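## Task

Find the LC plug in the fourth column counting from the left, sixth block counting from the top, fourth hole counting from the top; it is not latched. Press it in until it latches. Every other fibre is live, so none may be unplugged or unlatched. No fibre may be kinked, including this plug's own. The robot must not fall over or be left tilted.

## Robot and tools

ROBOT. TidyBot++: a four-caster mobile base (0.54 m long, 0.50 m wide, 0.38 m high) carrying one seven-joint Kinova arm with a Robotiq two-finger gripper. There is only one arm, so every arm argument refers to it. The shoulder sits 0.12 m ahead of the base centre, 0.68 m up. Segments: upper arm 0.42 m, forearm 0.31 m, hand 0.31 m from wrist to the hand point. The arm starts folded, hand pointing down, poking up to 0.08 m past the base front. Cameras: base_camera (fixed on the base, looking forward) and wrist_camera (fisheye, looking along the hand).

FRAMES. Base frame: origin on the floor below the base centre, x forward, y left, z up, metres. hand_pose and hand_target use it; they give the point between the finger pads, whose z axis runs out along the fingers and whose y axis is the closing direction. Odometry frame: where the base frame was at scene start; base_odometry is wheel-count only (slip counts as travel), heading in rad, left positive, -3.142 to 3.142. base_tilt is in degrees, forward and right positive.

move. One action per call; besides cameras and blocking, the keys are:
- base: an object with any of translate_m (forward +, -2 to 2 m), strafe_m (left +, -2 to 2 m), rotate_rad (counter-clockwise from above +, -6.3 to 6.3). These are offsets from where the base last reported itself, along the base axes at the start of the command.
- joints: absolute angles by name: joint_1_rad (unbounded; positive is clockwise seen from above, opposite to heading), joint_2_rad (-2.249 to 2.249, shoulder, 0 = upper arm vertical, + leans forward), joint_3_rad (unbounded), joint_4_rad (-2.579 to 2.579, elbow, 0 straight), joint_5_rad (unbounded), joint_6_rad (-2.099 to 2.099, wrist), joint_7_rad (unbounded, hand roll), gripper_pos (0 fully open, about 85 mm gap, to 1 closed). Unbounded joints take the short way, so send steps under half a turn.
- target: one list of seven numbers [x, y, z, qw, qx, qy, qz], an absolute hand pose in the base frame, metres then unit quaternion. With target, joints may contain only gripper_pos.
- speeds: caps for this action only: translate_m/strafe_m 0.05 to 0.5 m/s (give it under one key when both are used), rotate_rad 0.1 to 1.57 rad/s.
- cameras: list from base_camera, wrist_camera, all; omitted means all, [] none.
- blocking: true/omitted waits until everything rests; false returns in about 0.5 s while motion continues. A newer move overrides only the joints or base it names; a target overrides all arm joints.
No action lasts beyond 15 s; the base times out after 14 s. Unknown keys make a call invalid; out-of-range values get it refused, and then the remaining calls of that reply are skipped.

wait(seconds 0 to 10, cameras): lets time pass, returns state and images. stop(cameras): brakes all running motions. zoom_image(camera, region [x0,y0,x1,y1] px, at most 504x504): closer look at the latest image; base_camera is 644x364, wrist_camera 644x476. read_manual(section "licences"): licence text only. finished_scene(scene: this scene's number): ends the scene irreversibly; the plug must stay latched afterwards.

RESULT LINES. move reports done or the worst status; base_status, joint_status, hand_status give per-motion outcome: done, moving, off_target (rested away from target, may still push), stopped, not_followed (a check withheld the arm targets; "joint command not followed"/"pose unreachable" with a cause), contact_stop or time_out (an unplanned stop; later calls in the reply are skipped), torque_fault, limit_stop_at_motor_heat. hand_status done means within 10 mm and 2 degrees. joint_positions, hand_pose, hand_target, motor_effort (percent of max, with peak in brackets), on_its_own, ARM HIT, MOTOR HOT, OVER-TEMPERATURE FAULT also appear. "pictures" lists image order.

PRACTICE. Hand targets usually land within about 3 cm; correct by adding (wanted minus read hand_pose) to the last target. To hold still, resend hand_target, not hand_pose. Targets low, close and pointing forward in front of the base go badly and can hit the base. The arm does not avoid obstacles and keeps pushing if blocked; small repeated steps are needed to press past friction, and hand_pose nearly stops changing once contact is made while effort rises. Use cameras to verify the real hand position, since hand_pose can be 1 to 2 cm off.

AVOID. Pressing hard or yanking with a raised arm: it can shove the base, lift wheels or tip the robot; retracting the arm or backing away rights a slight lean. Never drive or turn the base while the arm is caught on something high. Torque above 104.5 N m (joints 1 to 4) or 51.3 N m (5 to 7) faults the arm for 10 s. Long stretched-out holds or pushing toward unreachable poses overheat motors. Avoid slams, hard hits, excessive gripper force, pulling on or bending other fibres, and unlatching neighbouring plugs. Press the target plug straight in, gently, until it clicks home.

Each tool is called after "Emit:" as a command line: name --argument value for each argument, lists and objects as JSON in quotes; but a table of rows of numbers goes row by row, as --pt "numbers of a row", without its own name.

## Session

Emit:
move --joints '{"joint_1_rad": 0.02, "joint_2_rad": -0.395, "joint_4_rad": -2.52, "joint_6_rad": 0.59, "gripper_pos": 0.59}'

Scene clock: 2.07 s.
move: done
base_odometry: x=+0.000 y=+0.000 heading=+0.000
base_tilt: forward=-0.4 right=-0.6
base_status: not commanded
joint_positions: joint_1_rad=+0.006 joint_2_rad=-0.382 joint_3_rad=+3.106 joint_4_rad=-2.510 joint_5_rad=+0.035 joint_6_rad=+0.553 joint_7_rad=+1.574 gripper_pos=+0.590
joint_status: all done
motor_effort: joint_1_rad=+0(1) joint_2_rad=-5(6) joint_3_rad=+0(1) joint_4_rad=+20(20) joint_5_rad=-1(1) joint_6_rad=+8(9) joint_7_rad=+0(1)
hand_pose: x=+0.5394 y=+0.0212 z=+0.9042 quat_wxyz=(+0.001, +0.708, +0.032, +0.705) (m; base frame)
hand_target: x=+0.5349 y=+0.0159 z=+0.9154 quat_wxyz=(+0.005, +0.694, +0.028, +0.719) (m; base frame)
hand_status: not commanded
pictures: base_camera, wrist_camera

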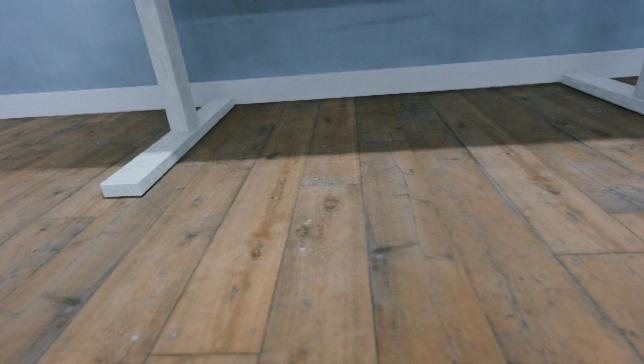

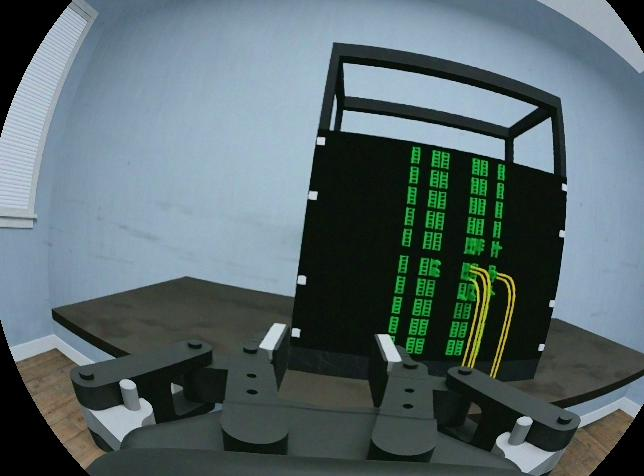

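Emit:
zoom_image --camera "wrist_camera" --region '[380, 220, 530, 370]'

Emit:
zoom_image --camera "wrist_camera" --region '[440, 230, 520, 310]'

Scaled by 3.360.

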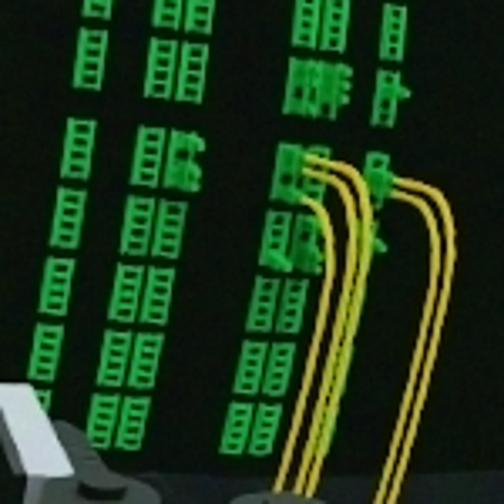

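Scaled by 6.300.

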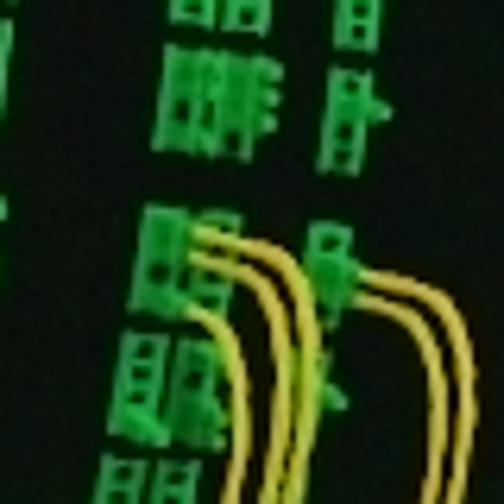

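Emit:
move --base '{"translate_m": 0.15, "strafe_m": -0.178}' --joints '{"joint_1_rad": 0.03, "joint_2_rad": -0.3, "joint_3_rad": 3.125, "joint_4_rad": -1.765, "joint_5_rad": -0.01, "joint_6_rad": -0.815, "joint_7_rad": 1.5, "gripper_pos": 0.72}'

Emit:
zoom_image --camera "wrist_camera" --region '[280, 100, 440, 260]'

Scene clock: 10.57 s.
move: done
base_odometry: x=+0.150 y=-0.178 heading=+0.000
base_tilt: forward=-0.4 right=-0.6
base_status: done
joint_positions: joint_1_rad=+0.016 joint_2_rad=-0.318 joint_3_rad=+3.113 joint_4_rad=-1.780 joint_5_rad=+0.035 joint_6_rad=-0.771 joint_7_rad=+1.540 gripper_pos=+0.720
joint_status: all done
motor_effort: joint_1_rad=+0(2) joint_2_rad=-9(11) joint_3_rad=+0(2) joint_4_rad=+21(22) joint_5_rad=+0(2) joint_6_rad=+7(9) joint_7_rad=-1(1)
hand_pose: x=+0.5452 y=+0.0006 z=+0.9242 quat_wxyz=(+0.011, +0.898, -0.001, +0.439) (m; base frame)
hand_target: x=+0.5433 y=-0.0012 z=+0.9142 quat_wxyz=(-0.014, +0.908, -0.039, +0.417) (m; base frame)
hand_status: not commanded
pictures: base_camera, wrist_camera

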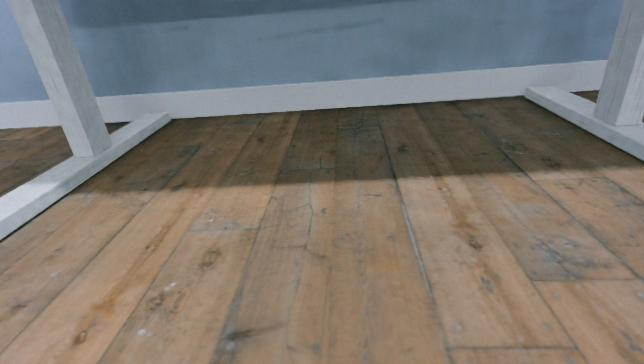

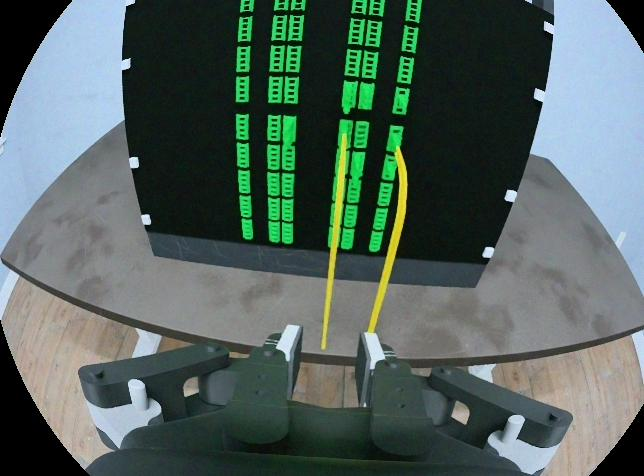

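Scaled by 3.150.

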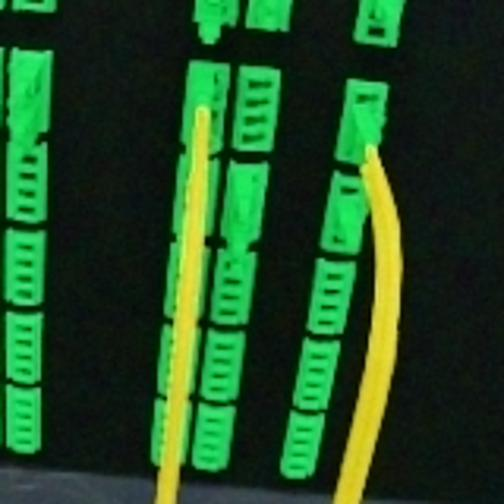

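Emit:
move --base '{"translate_m": 0.11, "strafe_m": 0.003}' --joints '{"joint_4_rad": -1.8}' --speeds '{"translate_m": 0.25}' --cameras '["wrist_camera"]'

Emit:
zoom_image --camera "wrist_camera" --region '[280, 130, 420, 270]'

Emit:
zoom_image --camera "wrist_camera" --region '[260, 280, 420, 440]'

Scene clock: 13.70 s.
move: done
base_odometry: x=+0.260 y=-0.175 heading=+0.000
base_tilt: forward=-0.4 right=-0.6
base_status: done
joint_positions: joint_1_rad=+0.016 joint_2_rad=-0.301 joint_3_rad=+3.113 joint_4_rad=-1.794 joint_5_rad=+0.035 joint_6_rad=-0.777 joint_7_rad=+1.539 gripper_pos=+0.720
joint_status: all done
motor_effort: joint_1_rad=+0(0) joint_2_rad=-9(12) joint_3_rad=+0(1) joint_4_rad=+21(23) joint_5_rad=+0(1) joint_6_rad=+6(7) joint_7_rad=+0(1)
hand_pose: x=+0.5457 y=+0.0003 z=+0.9082 quat_wxyz=(+0.011, +0.906, -0.001, +0.423) (m; base frame)
hand_target: x=+0.5371 y=-0.0012 z=+0.8951 quat_wxyz=(-0.014, +0.915, -0.040, +0.401) (m; base frame)
hand_status: not commanded
pictures: wrist_camera

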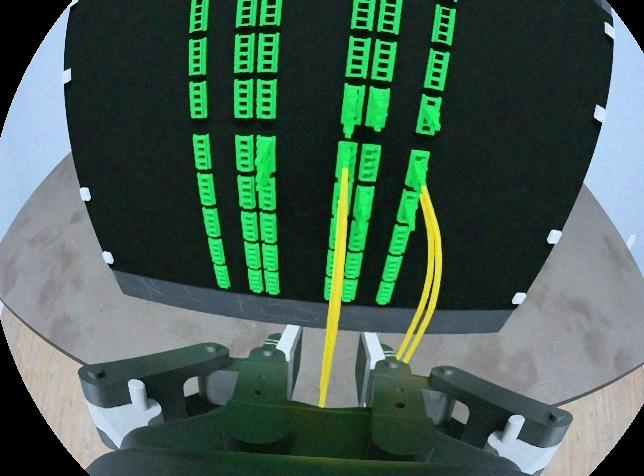

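Scaled by 3.600.

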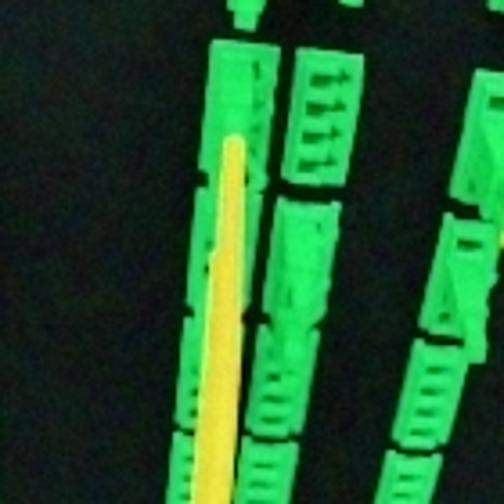

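Scaled by 3.150.

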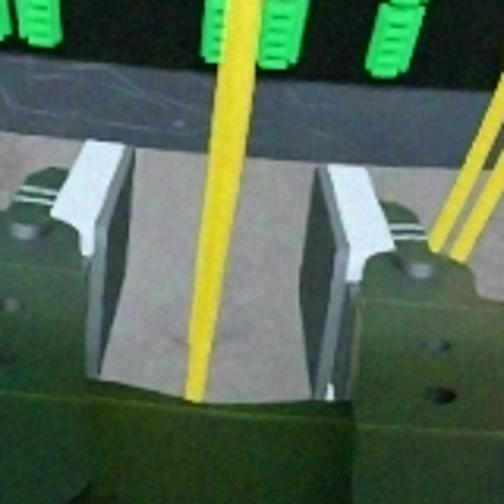

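Emit:
move

Emit:
zoom_image --camera "wrist_camera" --region '[260, 180, 420, 380]'

Scene clock: 17.30 s.
base_odometry: x=+0.260 y=-0.175 heading=+0.000
base_tilt: forward=-0.4 right=-0.6
base_status: done
joint_positions: joint_1_rad=+0.016 joint_2_rad=-0.301 joint_3_rad=+3.113 joint_4_rad=-1.794 joint_5_rad=+0.035 joint_6_rad=-0.777 joint_7_rad=+1.539 gripper_pos=+0.720
joint_status: all done
motor_effort: joint_1_rad=+0(0) joint_2_rad=-9(12) joint_3_rad=+0(1) joint_4_rad=+21(23) joint_5_rad=+0(1) joint_6_rad=+6(7) joint_7_rad=+0(1)
hand_pose: x=+0.5457 y=+0.0003 z=+0.9082 quat_wxyz=(+0.011, +0.906, -0.001, +0.423) (m; base frame)
hand_target: x=+0.5371 y=-0.0012 z=+0.8951 quat_wxyz=(-0.014, +0.915, -0.040, +0.401) (m; base frame)
hand_status: not commanded
pictures: base_camera, wrist_camera

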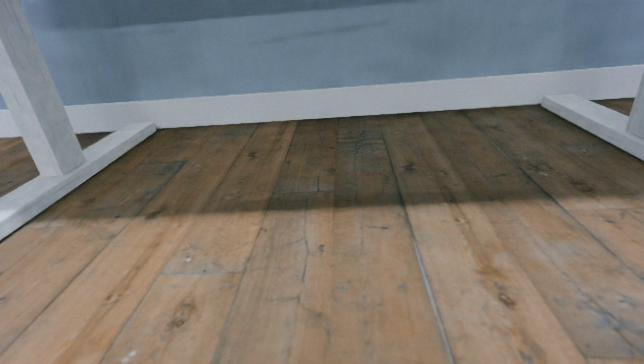

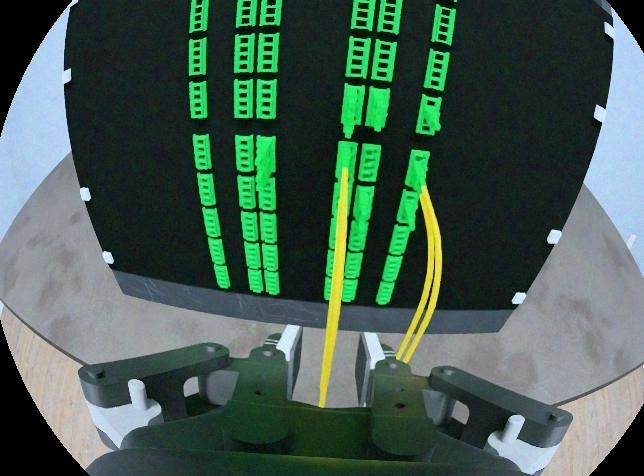

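Scaled by 2.520.

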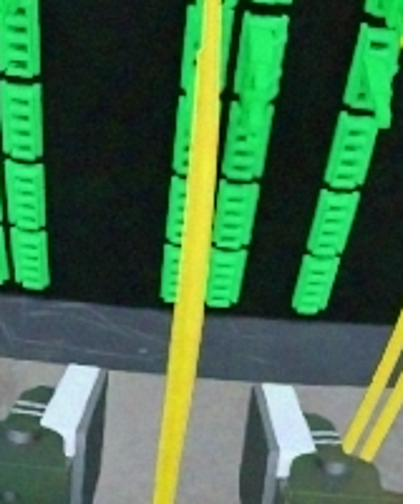

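Emit:
move --joints '{"joint_4_rad": -1.773}' --base '{"translate_m": 0.08}' --speeds '{"translate_m": 0.12}' --cameras '["wrist_camera"]'

Emit:
zoom_image --camera "wrist_camera" --region '[260, 220, 420, 380]'

Scene clock: 20.63 s.
move: done
base_odometry: x=+0.340 y=-0.175 heading=+0.000
base_tilt: forward=-0.4 right=-0.6
base_status: done
joint_positions: joint_1_rad=+0.017 joint_2_rad=-0.299 joint_3_rad=+3.113 joint_4_rad=-1.780 joint_5_rad=+0.035 joint_6_rad=-0.779 joint_7_rad=+1.539 gripper_pos=+0.720
joint_status: all done
motor_effort: joint_1_rad=+0(1) joint_2_rad=-10(12) joint_3_rad=+0(1) joint_4_rad=+21(22) joint_5_rad=+0(1) joint_6_rad=+6(7) joint_7_rad=+0(1)
hand_pose: x=+0.5481 y=+0.0003 z=+0.9144 quat_wxyz=(+0.011, +0.904, -0.001, +0.427) (m; base frame)
hand_target: x=+0.5420 y=-0.0012 z=+0.9098 quat_wxyz=(-0.014, +0.909, -0.039, +0.414) (m; base frame)
hand_status: not commanded
pictures: wrist_camera

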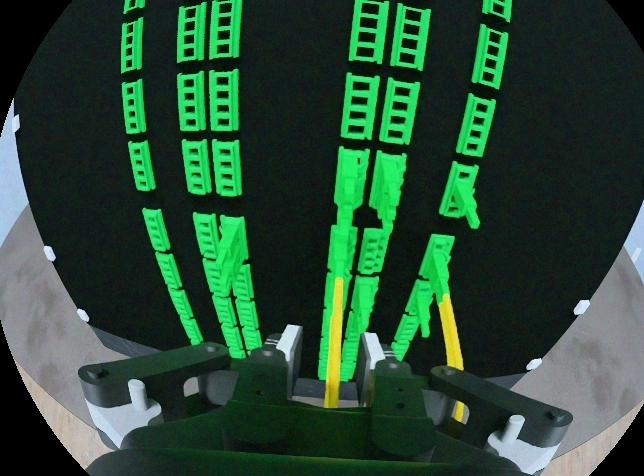

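Scaled by 3.150.

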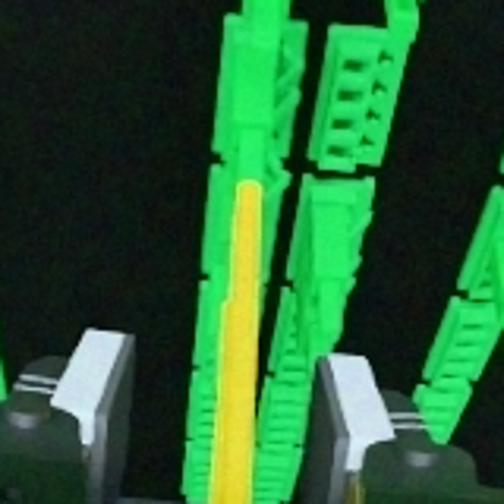

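Emit:
move --base '{"translate_m": 0.016}' --speeds '{"translate_m": 0.06}' --cameras '["wrist_camera"]'

Emit:
zoom_image --camera "wrist_camera" --region '[280, 270, 380, 370]'

Emit:
zoom_image --camera "wrist_camera" --region '[380, 300, 540, 460]'

Scene clock: 22.43 s.
move: done
base_odometry: x=+0.356 y=-0.175 heading=+0.000
base_tilt: forward=-0.4 right=-0.7
base_status: done
joint_positions: joint_1_rad=+0.017 joint_2_rad=-0.298 joint_3_rad=+3.113 joint_4_rad=-1.780 joint_5_rad=+0.035 joint_6_rad=-0.779 joint_7_rad=+1.539 gripper_pos=+0.720
joint_status: not commanded
motor_effort: joint_1_rad=+0(1) joint_2_rad=-9(12) joint_3_rad=+0(1) joint_4_rad=+21(22) joint_5_rad=+0(1) joint_6_rad=+6(7) joint_7_rad=+0(0)
hand_pose: x=+0.5484 y=+0.0003 z=+0.9137 quat_wxyz=(+0.011, +0.904, -0.002, +0.426) (m; base frame)
hand_target: x=+0.5420 y=-0.0012 z=+0.9098 quat_wxyz=(-0.014, +0.909, -0.039, +0.414) (m; base frame)
hand_status: not commanded
pictures: wrist_camera

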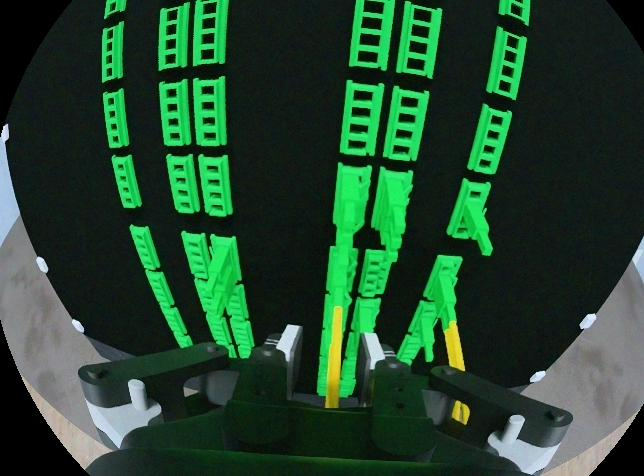

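Scaled by 5.040.

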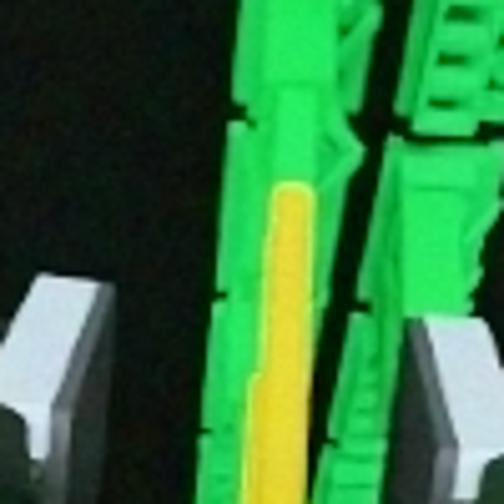

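Scaled by 3.150.

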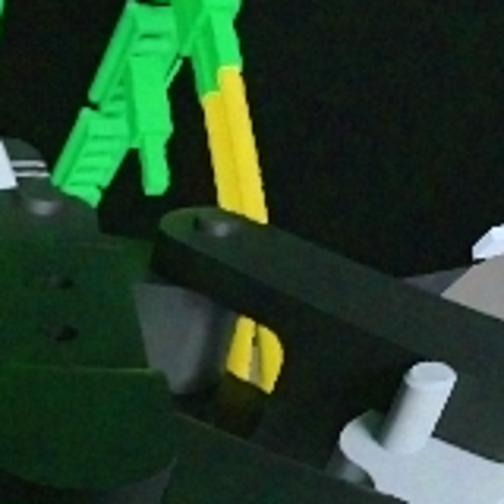

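Emit:
move --joints '{"gripper_pos": 0.9}' --base '{"strafe_m": -0.001}' --speeds '{"strafe_m": 0.05}' --cameras '["wrist_camera"]'

Emit:
zoom_image --camera "wrist_camera" --region '[290, 280, 370, 360]'

Scene clock: 27.00 s.
move: done
base_odometry: x=+0.356 y=-0.176 heading=+0.000
base_tilt: forward=-0.5 right=-0.5
base_status: done
joint_positions: joint_1_rad=+0.018 joint_2_rad=-0.298 joint_3_rad=+3.115 joint_4_rad=-1.780 joint_5_rad=+0.035 joint_6_rad=-0.779 joint_7_rad=+1.539 gripper_pos=+0.900
joint_status: all done
motor_effort: joint_1_rad=+0(2) joint_2_rad=-9(10) joint_3_rad=+0(4) joint_4_rad=+21(22) joint_5_rad=+0(1) joint_6_rad=+7(7) joint_7_rad=+0(1)
hand_pose: x=+0.5484 y=-0.0012 z=+0.9137 quat_wxyz=(+0.012, +0.904, -0.003, +0.426) (m; base frame)
hand_target: x=+0.5420 y=-0.0012 z=+0.9098 quat_wxyz=(-0.014, +0.909, -0.039, +0.414) (m; base frame)
hand_status: not commanded
pictures: wrist_camera

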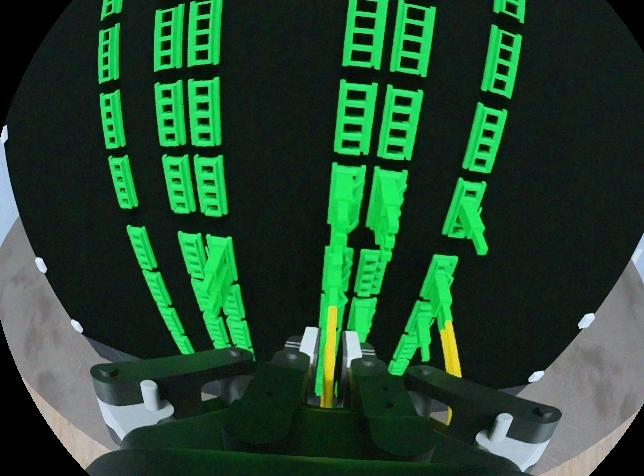

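Scaled by 6.300.

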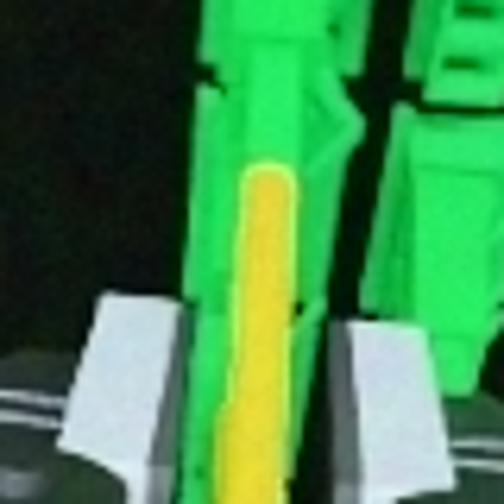

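Emit:
move --base '{"strafe_m": 0.001}' --speeds '{"strafe_m": 0.05}' --cameras '["wrist_camera"]'

Emit:
zoom_image --camera "wrist_camera" --region '[300, 290, 364, 354]'

Scene clock: 28.37 s.
move: done
base_odometry: x=+0.356 y=-0.175 heading=+0.000
base_tilt: forward=-0.4 right=-0.6
base_status: done
joint_positions: joint_1_rad=+0.019 joint_2_rad=-0.298 joint_3_rad=+3.116 joint_4_rad=-1.780 joint_5_rad=+0.035 joint_6_rad=-0.779 joint_7_rad=+1.539 gripper_pos=+0.900
joint_status: not commanded
motor_effort: joint_1_rad=+0(2) joint_2_rad=-9(10) joint_3_rad=+0(3) joint_4_rad=+21(21) joint_5_rad=+0(2) joint_6_rad=+6(7) joint_7_rad=+0(1)
hand_pose: x=+0.5484 y=-0.0023 z=+0.9137 quat_wxyz=(+0.012, +0.904, -0.004, +0.426) (m; base frame)
hand_target: x=+0.5420 y=-0.0012 z=+0.9098 quat_wxyz=(-0.014, +0.909, -0.039, +0.414) (m; base frame)
hand_status: not commanded
pictures: wrist_camera

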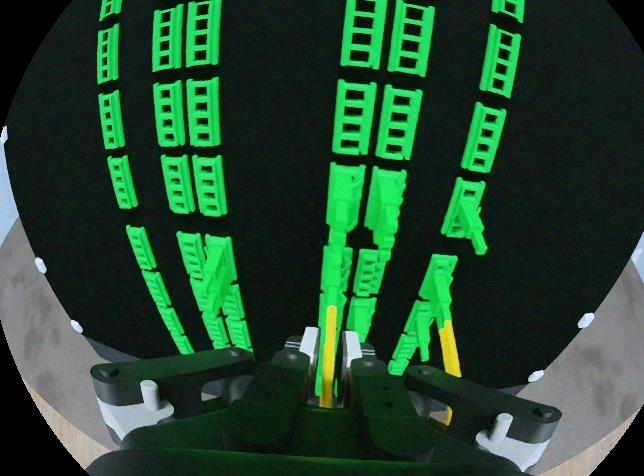

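Scaled by 7.875.

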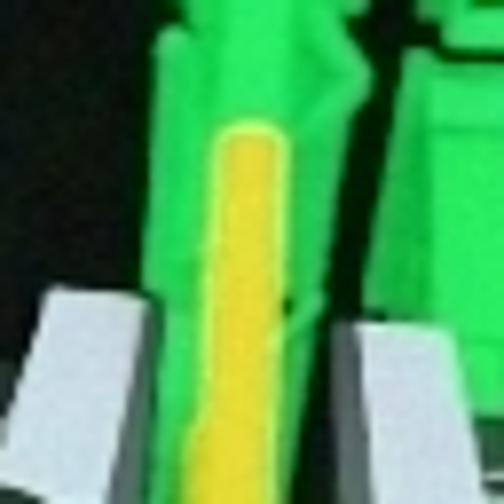

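Emit:
move --joints '{"joint_1_rad": 0.017}' --base '{"strafe_m": 0.001}' --speeds '{"strafe_m": 0.05}' --cameras '["wrist_camera"]'

Emit:
zoom_image --camera "wrist_camera" --region '[300, 290, 364, 354]'

Scene clock: 29.57 s.
move: done
base_odometry: x=+0.356 y=-0.174 heading=+0.000
base_tilt: forward=-0.4 right=-0.6
base_status: done
joint_positions: joint_1_rad=+0.017 joint_2_rad=-0.298 joint_3_rad=+3.117 joint_4_rad=-1.780 joint_5_rad=+0.035 joint_6_rad=-0.779 joint_7_rad=+1.539 gripper_pos=+0.900
joint_status: all done
motor_effort: joint_1_rad=+0(2) joint_2_rad=-10(11) joint_3_rad=-1(3) joint_4_rad=+21(21) joint_5_rad=-1(1) joint_6_rad=+6(7) joint_7_rad=+0(0)
hand_pose: x=+0.5485 y=-0.0016 z=+0.9137 quat_wxyz=(+0.012, +0.904, -0.003, +0.426) (m; base frame)
hand_target: x=+0.5419 y=+0.0043 z=+0.9098 quat_wxyz=(-0.017, +0.910, -0.033, +0.414) (m; base frame)
hand_status: not commanded
pictures: wrist_camera

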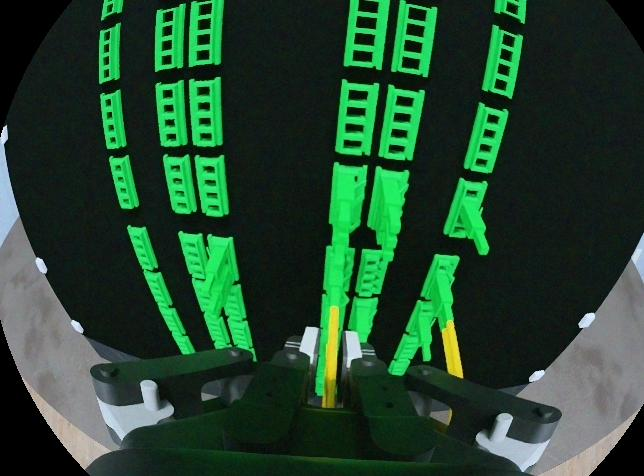

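Scaled by 7.875.

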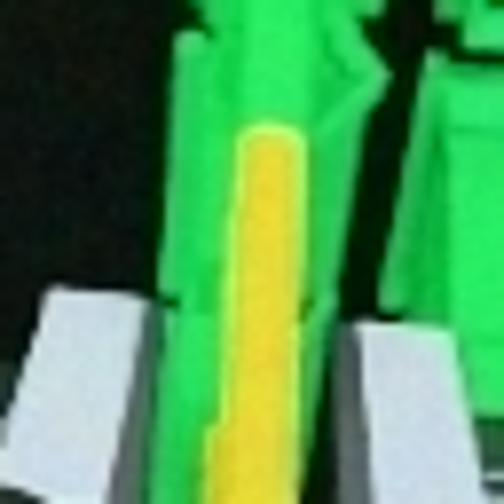

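Emit:
move --joints '{"gripper_pos": 0.95}' --base '{"translate_m": -0.002}' --speeds '{"translate_m": 0.05}' --cameras '["wrist_camera"]'

Emit:
zoom_image --camera "wrist_camera" --region '[300, 290, 364, 354]'

Scene clock: 30.90 s.
move: done
base_odometry: x=+0.354 y=-0.174 heading=+0.000
base_tilt: forward=-0.4 right=-0.6
base_status: done
joint_positions: joint_1_rad=+0.017 joint_2_rad=-0.298 joint_3_rad=+3.117 joint_4_rad=-1.780 joint_5_rad=+0.035 joint_6_rad=-0.779 joint_7_rad=+1.539 gripper_pos=+0.950
joint_status: all done
motor_effort: joint_1_rad=-1(1) joint_2_rad=-9(12) joint_3_rad=+0(1) joint_4_rad=+21(21) joint_5_rad=+0(1) joint_6_rad=+6(7) joint_7_rad=+0(0)
hand_pose: x=+0.5484 y=-0.0016 z=+0.9137 quat_wxyz=(+0.012, +0.904, -0.004, +0.426) (m; base frame)
hand_target: x=+0.5419 y=+0.0043 z=+0.9098 quat_wxyz=(-0.017, +0.910, -0.033, +0.414) (m; base frame)
hand_status: not commanded
pictures: wrist_camera

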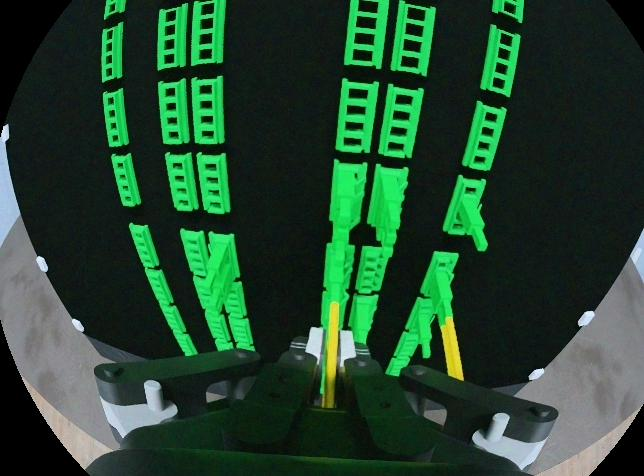

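Scaled by 7.875.

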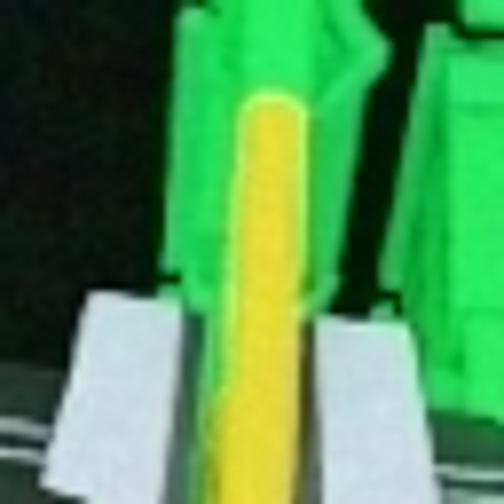

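Emit:
move --joints '{"gripper_pos": 0.97}' --cameras '["wrist_camera"]'

Emit:
zoom_image --camera "wrist_camera" --region '[308, 296, 356, 344]'

Scene clock: 31.97 s.
move: done
base_odometry: x=+0.354 y=-0.174 heading=+0.000
base_tilt: forward=-0.4 right=-0.7
base_status: not commanded
joint_positions: joint_1_rad=+0.016 joint_2_rad=-0.298 joint_3_rad=+3.117 joint_4_rad=-1.780 joint_5_rad=+0.035 joint_6_rad=-0.779 joint_7_rad=+1.539 gripper_pos=+0.968
joint_status: all done
motor_effort: joint_1_rad=+1(1) joint_2_rad=-9(9) joint_3_rad=+1(2) joint_4_rad=+21(21) joint_5_rad=+1(2) joint_6_rad=+7(7) joint_7_rad=-1(1)
hand_pose: x=+0.5484 y=-0.0015 z=+0.9137 quat_wxyz=(+0.011, +0.904, -0.003, +0.426) (m; base frame)
hand_target: x=+0.5419 y=+0.0043 z=+0.9098 quat_wxyz=(-0.017, +0.910, -0.033, +0.414) (m; base frame)
hand_status: not commanded
pictures: wrist_camera

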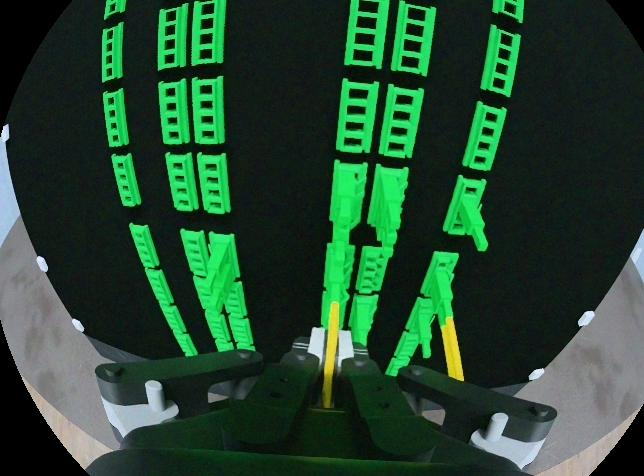

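Scaled by 10.500.

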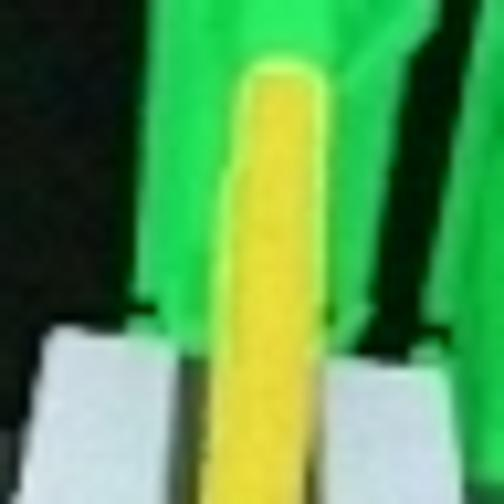

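Emit:
move --joints '{"gripper_pos": 0.98}' --cameras '["wrist_camera"]'

Emit:
zoom_image --camera "wrist_camera" --region '[308, 296, 356, 344]'

Emit:
zoom_image --camera "wrist_camera" --region '[300, 320, 364, 420]'

Scene clock: 33.20 s.
move: done
base_odometry: x=+0.354 y=-0.174 heading=+0.000
base_tilt: forward=-0.5 right=-0.6
base_status: not commanded
joint_positions: joint_1_rad=+0.016 joint_2_rad=-0.298 joint_3_rad=+3.117 joint_4_rad=-1.780 joint_5_rad=+0.035 joint_6_rad=-0.779 joint_7_rad=+1.539 gripper_pos=+0.973
joint_status: all done
motor_effort: joint_1_rad=+1(2) joint_2_rad=-9(9) joint_3_rad=+1(3) joint_4_rad=+21(21) joint_5_rad=+1(2) joint_6_rad=+7(7) joint_7_rad=-1(1)
hand_pose: x=+0.5484 y=-0.0014 z=+0.9137 quat_wxyz=(+0.011, +0.904, -0.003, +0.426) (m; base frame)
hand_target: x=+0.5419 y=+0.0043 z=+0.9098 quat_wxyz=(-0.017, +0.910, -0.033, +0.414) (m; base frame)
hand_status: not commanded
pictures: wrist_camera

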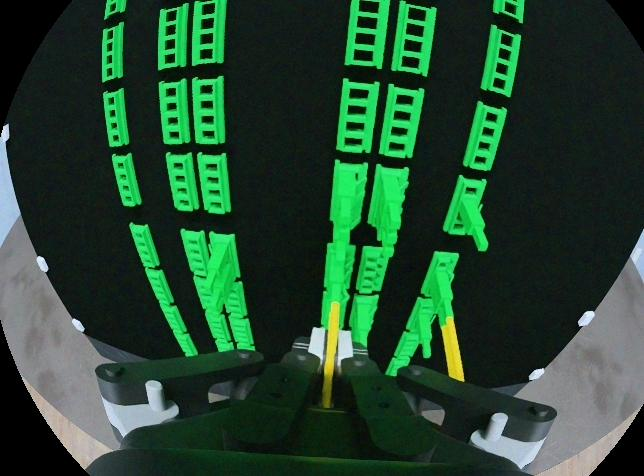

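Scaled by 10.500.

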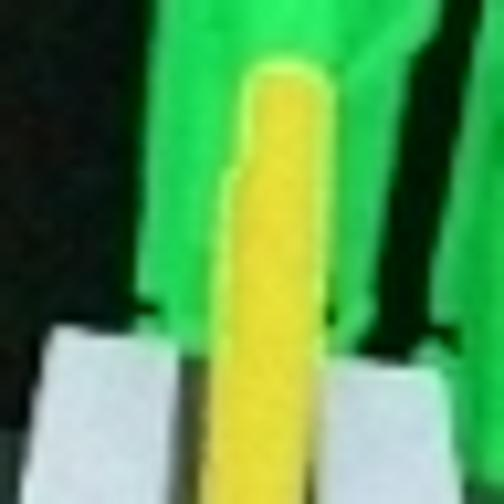

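Scaled by 5.040.

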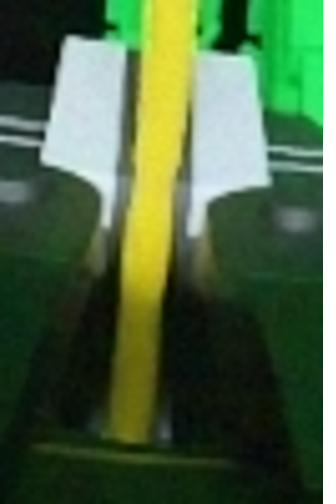

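Emit:
move --base '{"translate_m": 0.005}' --speeds '{"translate_m": 0.05}' --cameras '["wrist_camera"]'

Emit:
zoom_image --camera "wrist_camera" --region '[308, 290, 364, 346]'

Scene clock: 34.60 s.
move: done
base_odometry: x=+0.359 y=-0.174 heading=+0.000
base_tilt: forward=-0.4 right=-0.6
base_status: done
joint_positions: joint_1_rad=+0.016 joint_2_rad=-0.305 joint_3_rad=+3.117 joint_4_rad=-1.779 joint_5_rad=+0.035 joint_6_rad=-0.796 joint_7_rad=+1.539 gripper_pos=+0.973
joint_status: not commanded
motor_effort: joint_1_rad=+2(2) joint_2_rad=-6(12) joint_3_rad=+2(3) joint_4_rad=+21(23) joint_5_rad=+1(3) joint_6_rad=+8(12) joint_7_rad=-1(1)
hand_pose: x=+0.5436 y=-0.0016 z=+0.9136 quat_wxyz=(+0.012, +0.906, -0.004, +0.423) (m; base frame)
hand_target: x=+0.5419 y=+0.0043 z=+0.9098 quat_wxyz=(-0.017, +0.910, -0.033, +0.414) (m; base frame)
hand_status: not commanded
pictures: wrist_camera

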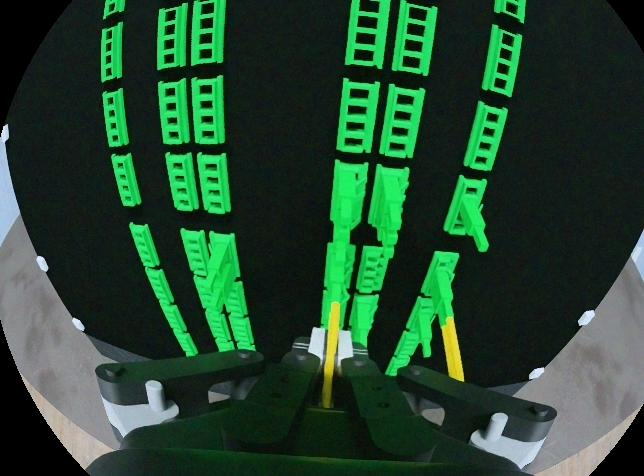

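Scaled by 9.000.

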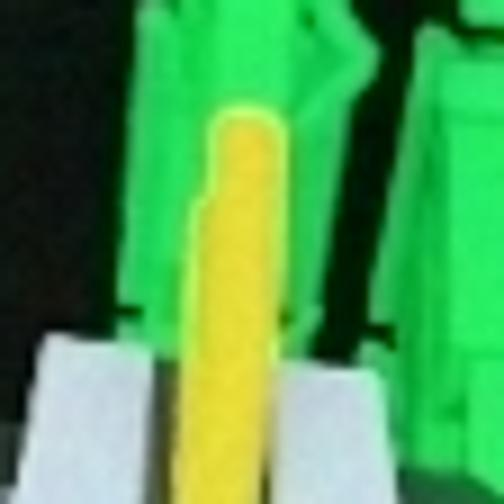

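Emit:
zoom_image --camera "wrist_camera" --region '[316, 318, 348, 358]'

Scaled by 12.600.

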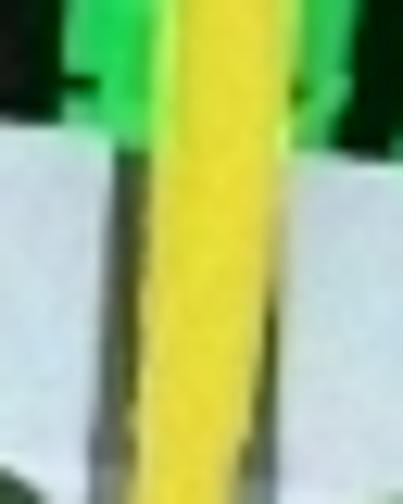

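Emit:
move --base '{"translate_m": 0.004}' --speeds '{"translate_m": 0.05}' --cameras '["wrist_camera"]'

Emit:
zoom_image --camera "wrist_camera" --region '[308, 290, 364, 346]'

Scene clock: 36.70 s.
move: done
base_odometry: x=+0.363 y=-0.174 heading=+0.000
base_tilt: forward=-0.4 right=-0.6
base_status: done
joint_positions: joint_1_rad=+0.016 joint_2_rad=-0.312 joint_3_rad=+3.117 joint_4_rad=-1.778 joint_5_rad=+0.035 joint_6_rad=-0.808 joint_7_rad=+1.539 gripper_pos=+0.973
joint_status: not commanded
motor_effort: joint_1_rad=+1(2) joint_2_rad=-5(10) joint_3_rad=+1(3) joint_4_rad=+21(24) joint_5_rad=+0(2) joint_6_rad=+8(12) joint_7_rad=+0(1)
hand_pose: x=+0.5396 y=-0.0017 z=+0.9138 quat_wxyz=(+0.012, +0.907, -0.004, +0.420) (m; base frame)
hand_target: x=+0.5419 y=+0.0043 z=+0.9098 quat_wxyz=(-0.017, +0.910, -0.033, +0.414) (m; base frame)
hand_status: not commanded
pictures: wrist_camera

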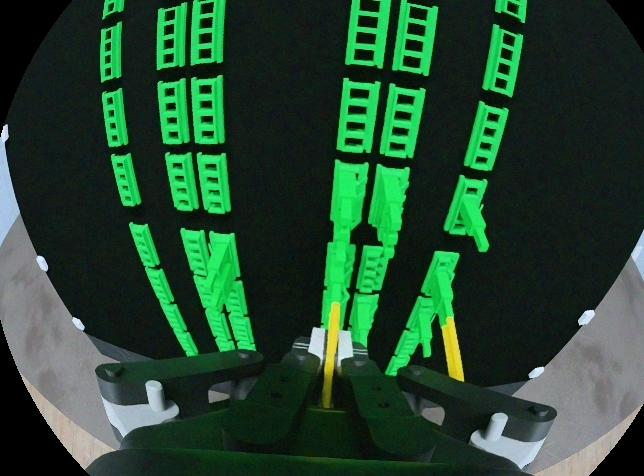

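Scaled by 9.000.

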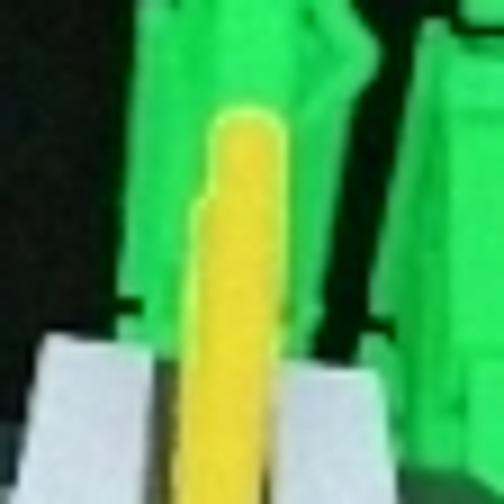

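Emit:
move --base '{"translate_m": 0.004}' --speeds '{"translate_m": 0.05}' --cameras '["wrist_camera"]'

Emit:
zoom_image --camera "wrist_camera" --region '[308, 290, 364, 346]'

Scene clock: 37.60 s.
move: done
base_odometry: x=+0.367 y=-0.174 heading=+0.000
base_tilt: forward=-0.4 right=-0.5
base_status: done
joint_positions: joint_1_rad=+0.016 joint_2_rad=-0.318 joint_3_rad=+3.117 joint_4_rad=-1.777 joint_5_rad=+0.035 joint_6_rad=-0.820 joint_7_rad=+1.539 gripper_pos=+0.973
joint_status: not commanded
motor_effort: joint_1_rad=+1(1) joint_2_rad=-3(10) joint_3_rad=+1(2) joint_4_rad=+21(24) joint_5_rad=+2(2) joint_6_rad=+10(13) joint_7_rad=+0(1)
hand_pose: x=+0.5358 y=-0.0018 z=+0.9139 quat_wxyz=(+0.012, +0.908, -0.004, +0.418) (m; base frame)
hand_target: x=+0.5419 y=+0.0043 z=+0.9098 quat_wxyz=(-0.017, +0.910, -0.033, +0.414) (m; base frame)
hand_status: not commanded
pictures: wrist_camera

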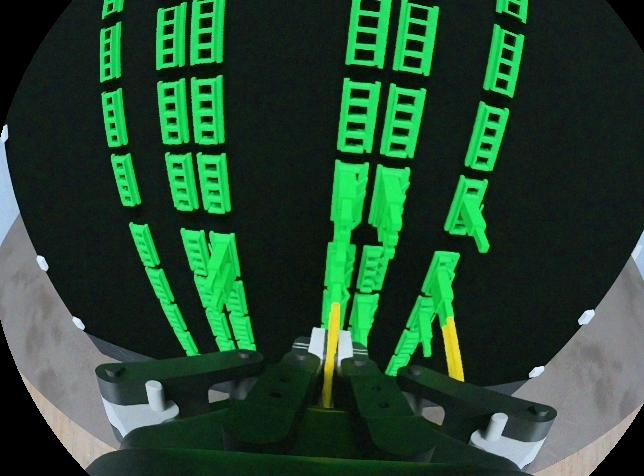

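Scaled by 9.000.

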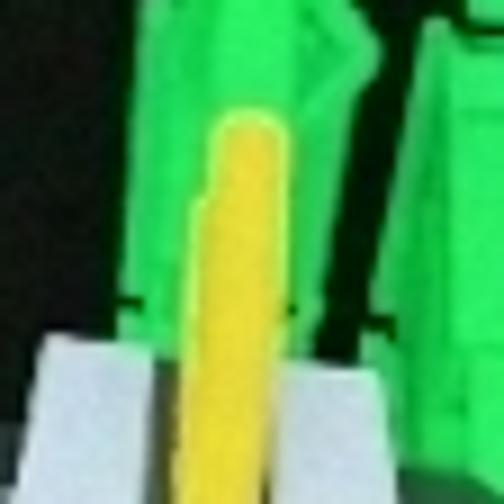

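Emit:
move --base '{"translate_m": 0.004}' --speeds '{"translate_m": 0.05}' --cameras '["wrist_camera"]'

Emit:
zoom_image --camera "wrist_camera" --region '[308, 290, 364, 346]'

Scene clock: 39.40 s.
move: done
base_odometry: x=+0.371 y=-0.174 heading=+0.000
base_tilt: forward=-0.5 right=-0.6
base_status: done
joint_positions: joint_1_rad=+0.016 joint_2_rad=-0.326 joint_3_rad=+3.117 joint_4_rad=-1.778 joint_5_rad=+0.035 joint_6_rad=-0.831 joint_7_rad=+1.539 gripper_pos=+0.973
joint_status: not commanded
motor_effort: joint_1_rad=+1(1) joint_2_rad=-3(5) joint_3_rad=+1(2) joint_4_rad=+22(24) joint_5_rad=+0(2) joint_6_rad=+10(14) joint_7_rad=+0(1)
hand_pose: x=+0.5319 y=-0.0019 z=+0.9143 quat_wxyz=(+0.012, +0.909, -0.004, +0.416) (m; base frame)
hand_target: x=+0.5419 y=+0.0043 z=+0.9098 quat_wxyz=(-0.017, +0.910, -0.033, +0.414) (m; base frame)
hand_status: not commanded
pictures: wrist_camera

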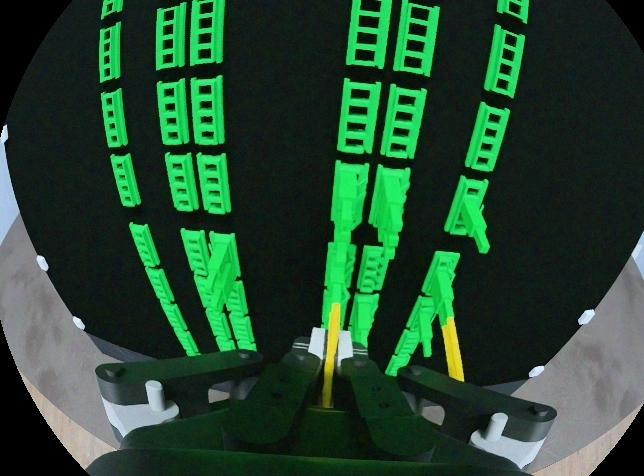

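Scaled by 9.000.

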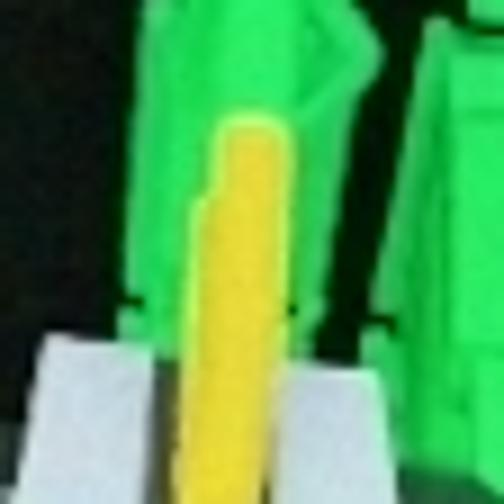

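Emit:
move --base '{"translate_m": 0.004}' --speeds '{"translate_m": 0.05}' --cameras '["wrist_camera"]'

Emit:
zoom_image --camera "wrist_camera" --region '[308, 290, 364, 346]'

Scene clock: 40.50 s.
move: done
base_odometry: x=+0.375 y=-0.174 heading=+0.000
base_tilt: forward=-0.4 right=-0.6
base_status: done
joint_positions: joint_1_rad=+0.016 joint_2_rad=-0.332 joint_3_rad=+3.117 joint_4_rad=-1.778 joint_5_rad=+0.035 joint_6_rad=-0.841 joint_7_rad=+1.539 gripper_pos=+0.973
joint_status: not commanded
motor_effort: joint_1_rad=+0(1) joint_2_rad=-2(4) joint_3_rad=+1(2) joint_4_rad=+22(25) joint_5_rad=+0(1) joint_6_rad=+10(16) joint_7_rad=+0(1)
hand_pose: x=+0.5284 y=-0.0020 z=+0.9143 quat_wxyz=(+0.012, +0.910, -0.004, +0.415) (m; base frame)
hand_target: x=+0.5419 y=+0.0043 z=+0.9098 quat_wxyz=(-0.017, +0.910, -0.033, +0.414) (m; base frame)
hand_status: not commanded
pictures: wrist_camera

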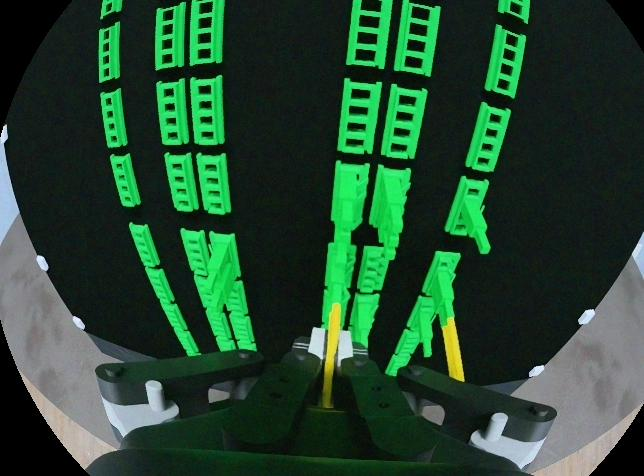

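Scaled by 9.000.

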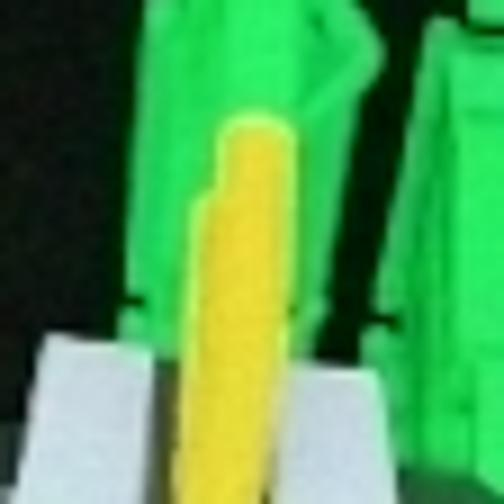

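Emit:
move --base '{"translate_m": 0.005}' --speeds '{"translate_m": 0.05}' --cameras '["wrist_camera"]'

Emit:
zoom_image --camera "wrist_camera" --region '[308, 290, 364, 346]'

Scene clock: 43.37 s.
move: done
base_odometry: x=+0.380 y=-0.174 heading=+0.000
base_tilt: forward=-0.5 right=-0.6
base_status: done
joint_positions: joint_1_rad=+0.016 joint_2_rad=-0.341 joint_3_rad=+3.117 joint_4_rad=-1.780 joint_5_rad=+0.035 joint_6_rad=-0.853 joint_7_rad=+1.539 gripper_pos=+0.973
joint_status: not commanded
motor_effort: joint_1_rad=+0(0) joint_2_rad=-1(5) joint_3_rad=+0(1) joint_4_rad=+22(26) joint_5_rad=+1(1) joint_6_rad=+12(17) joint_7_rad=+0(1)
hand_pose: x=+0.5237 y=-0.0021 z=+0.9143 quat_wxyz=(+0.013, +0.911, -0.004, +0.413) (m; base frame)
hand_target: x=+0.5419 y=+0.0043 z=+0.9098 quat_wxyz=(-0.017, +0.910, -0.033, +0.414) (m; base frame)
hand_status: not commanded
pictures: wrist_camera

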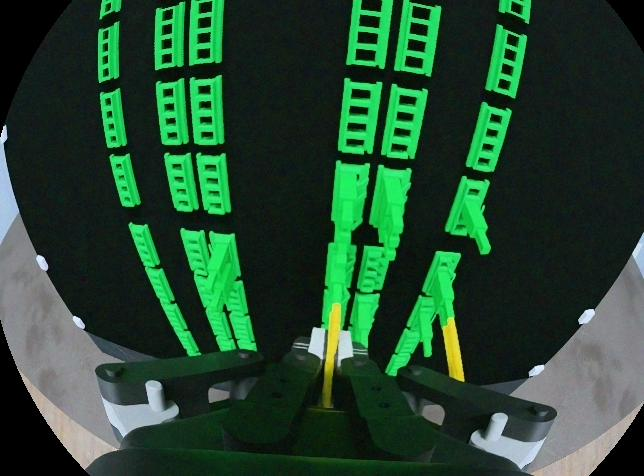

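Scaled by 9.000.

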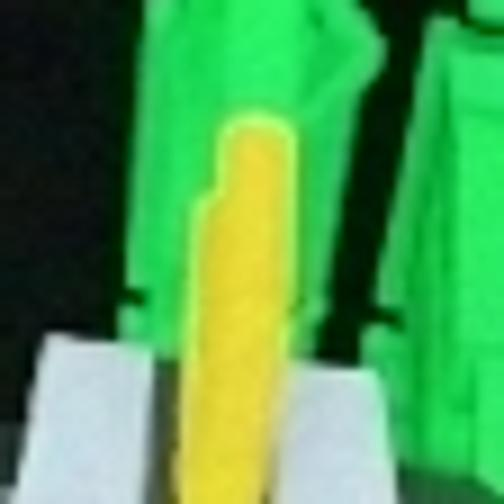

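Emit:
zoom_image --camera "wrist_camera" --region '[314, 270, 364, 334]'

Emit:
zoom_image --camera "wrist_camera" --region '[318, 316, 348, 346]'

Scaled by 7.875.

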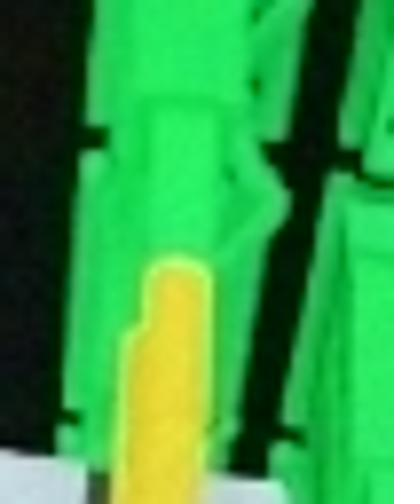

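Scaled by 16.800.

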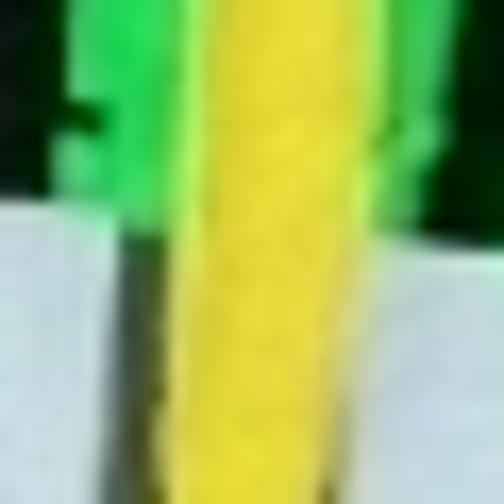

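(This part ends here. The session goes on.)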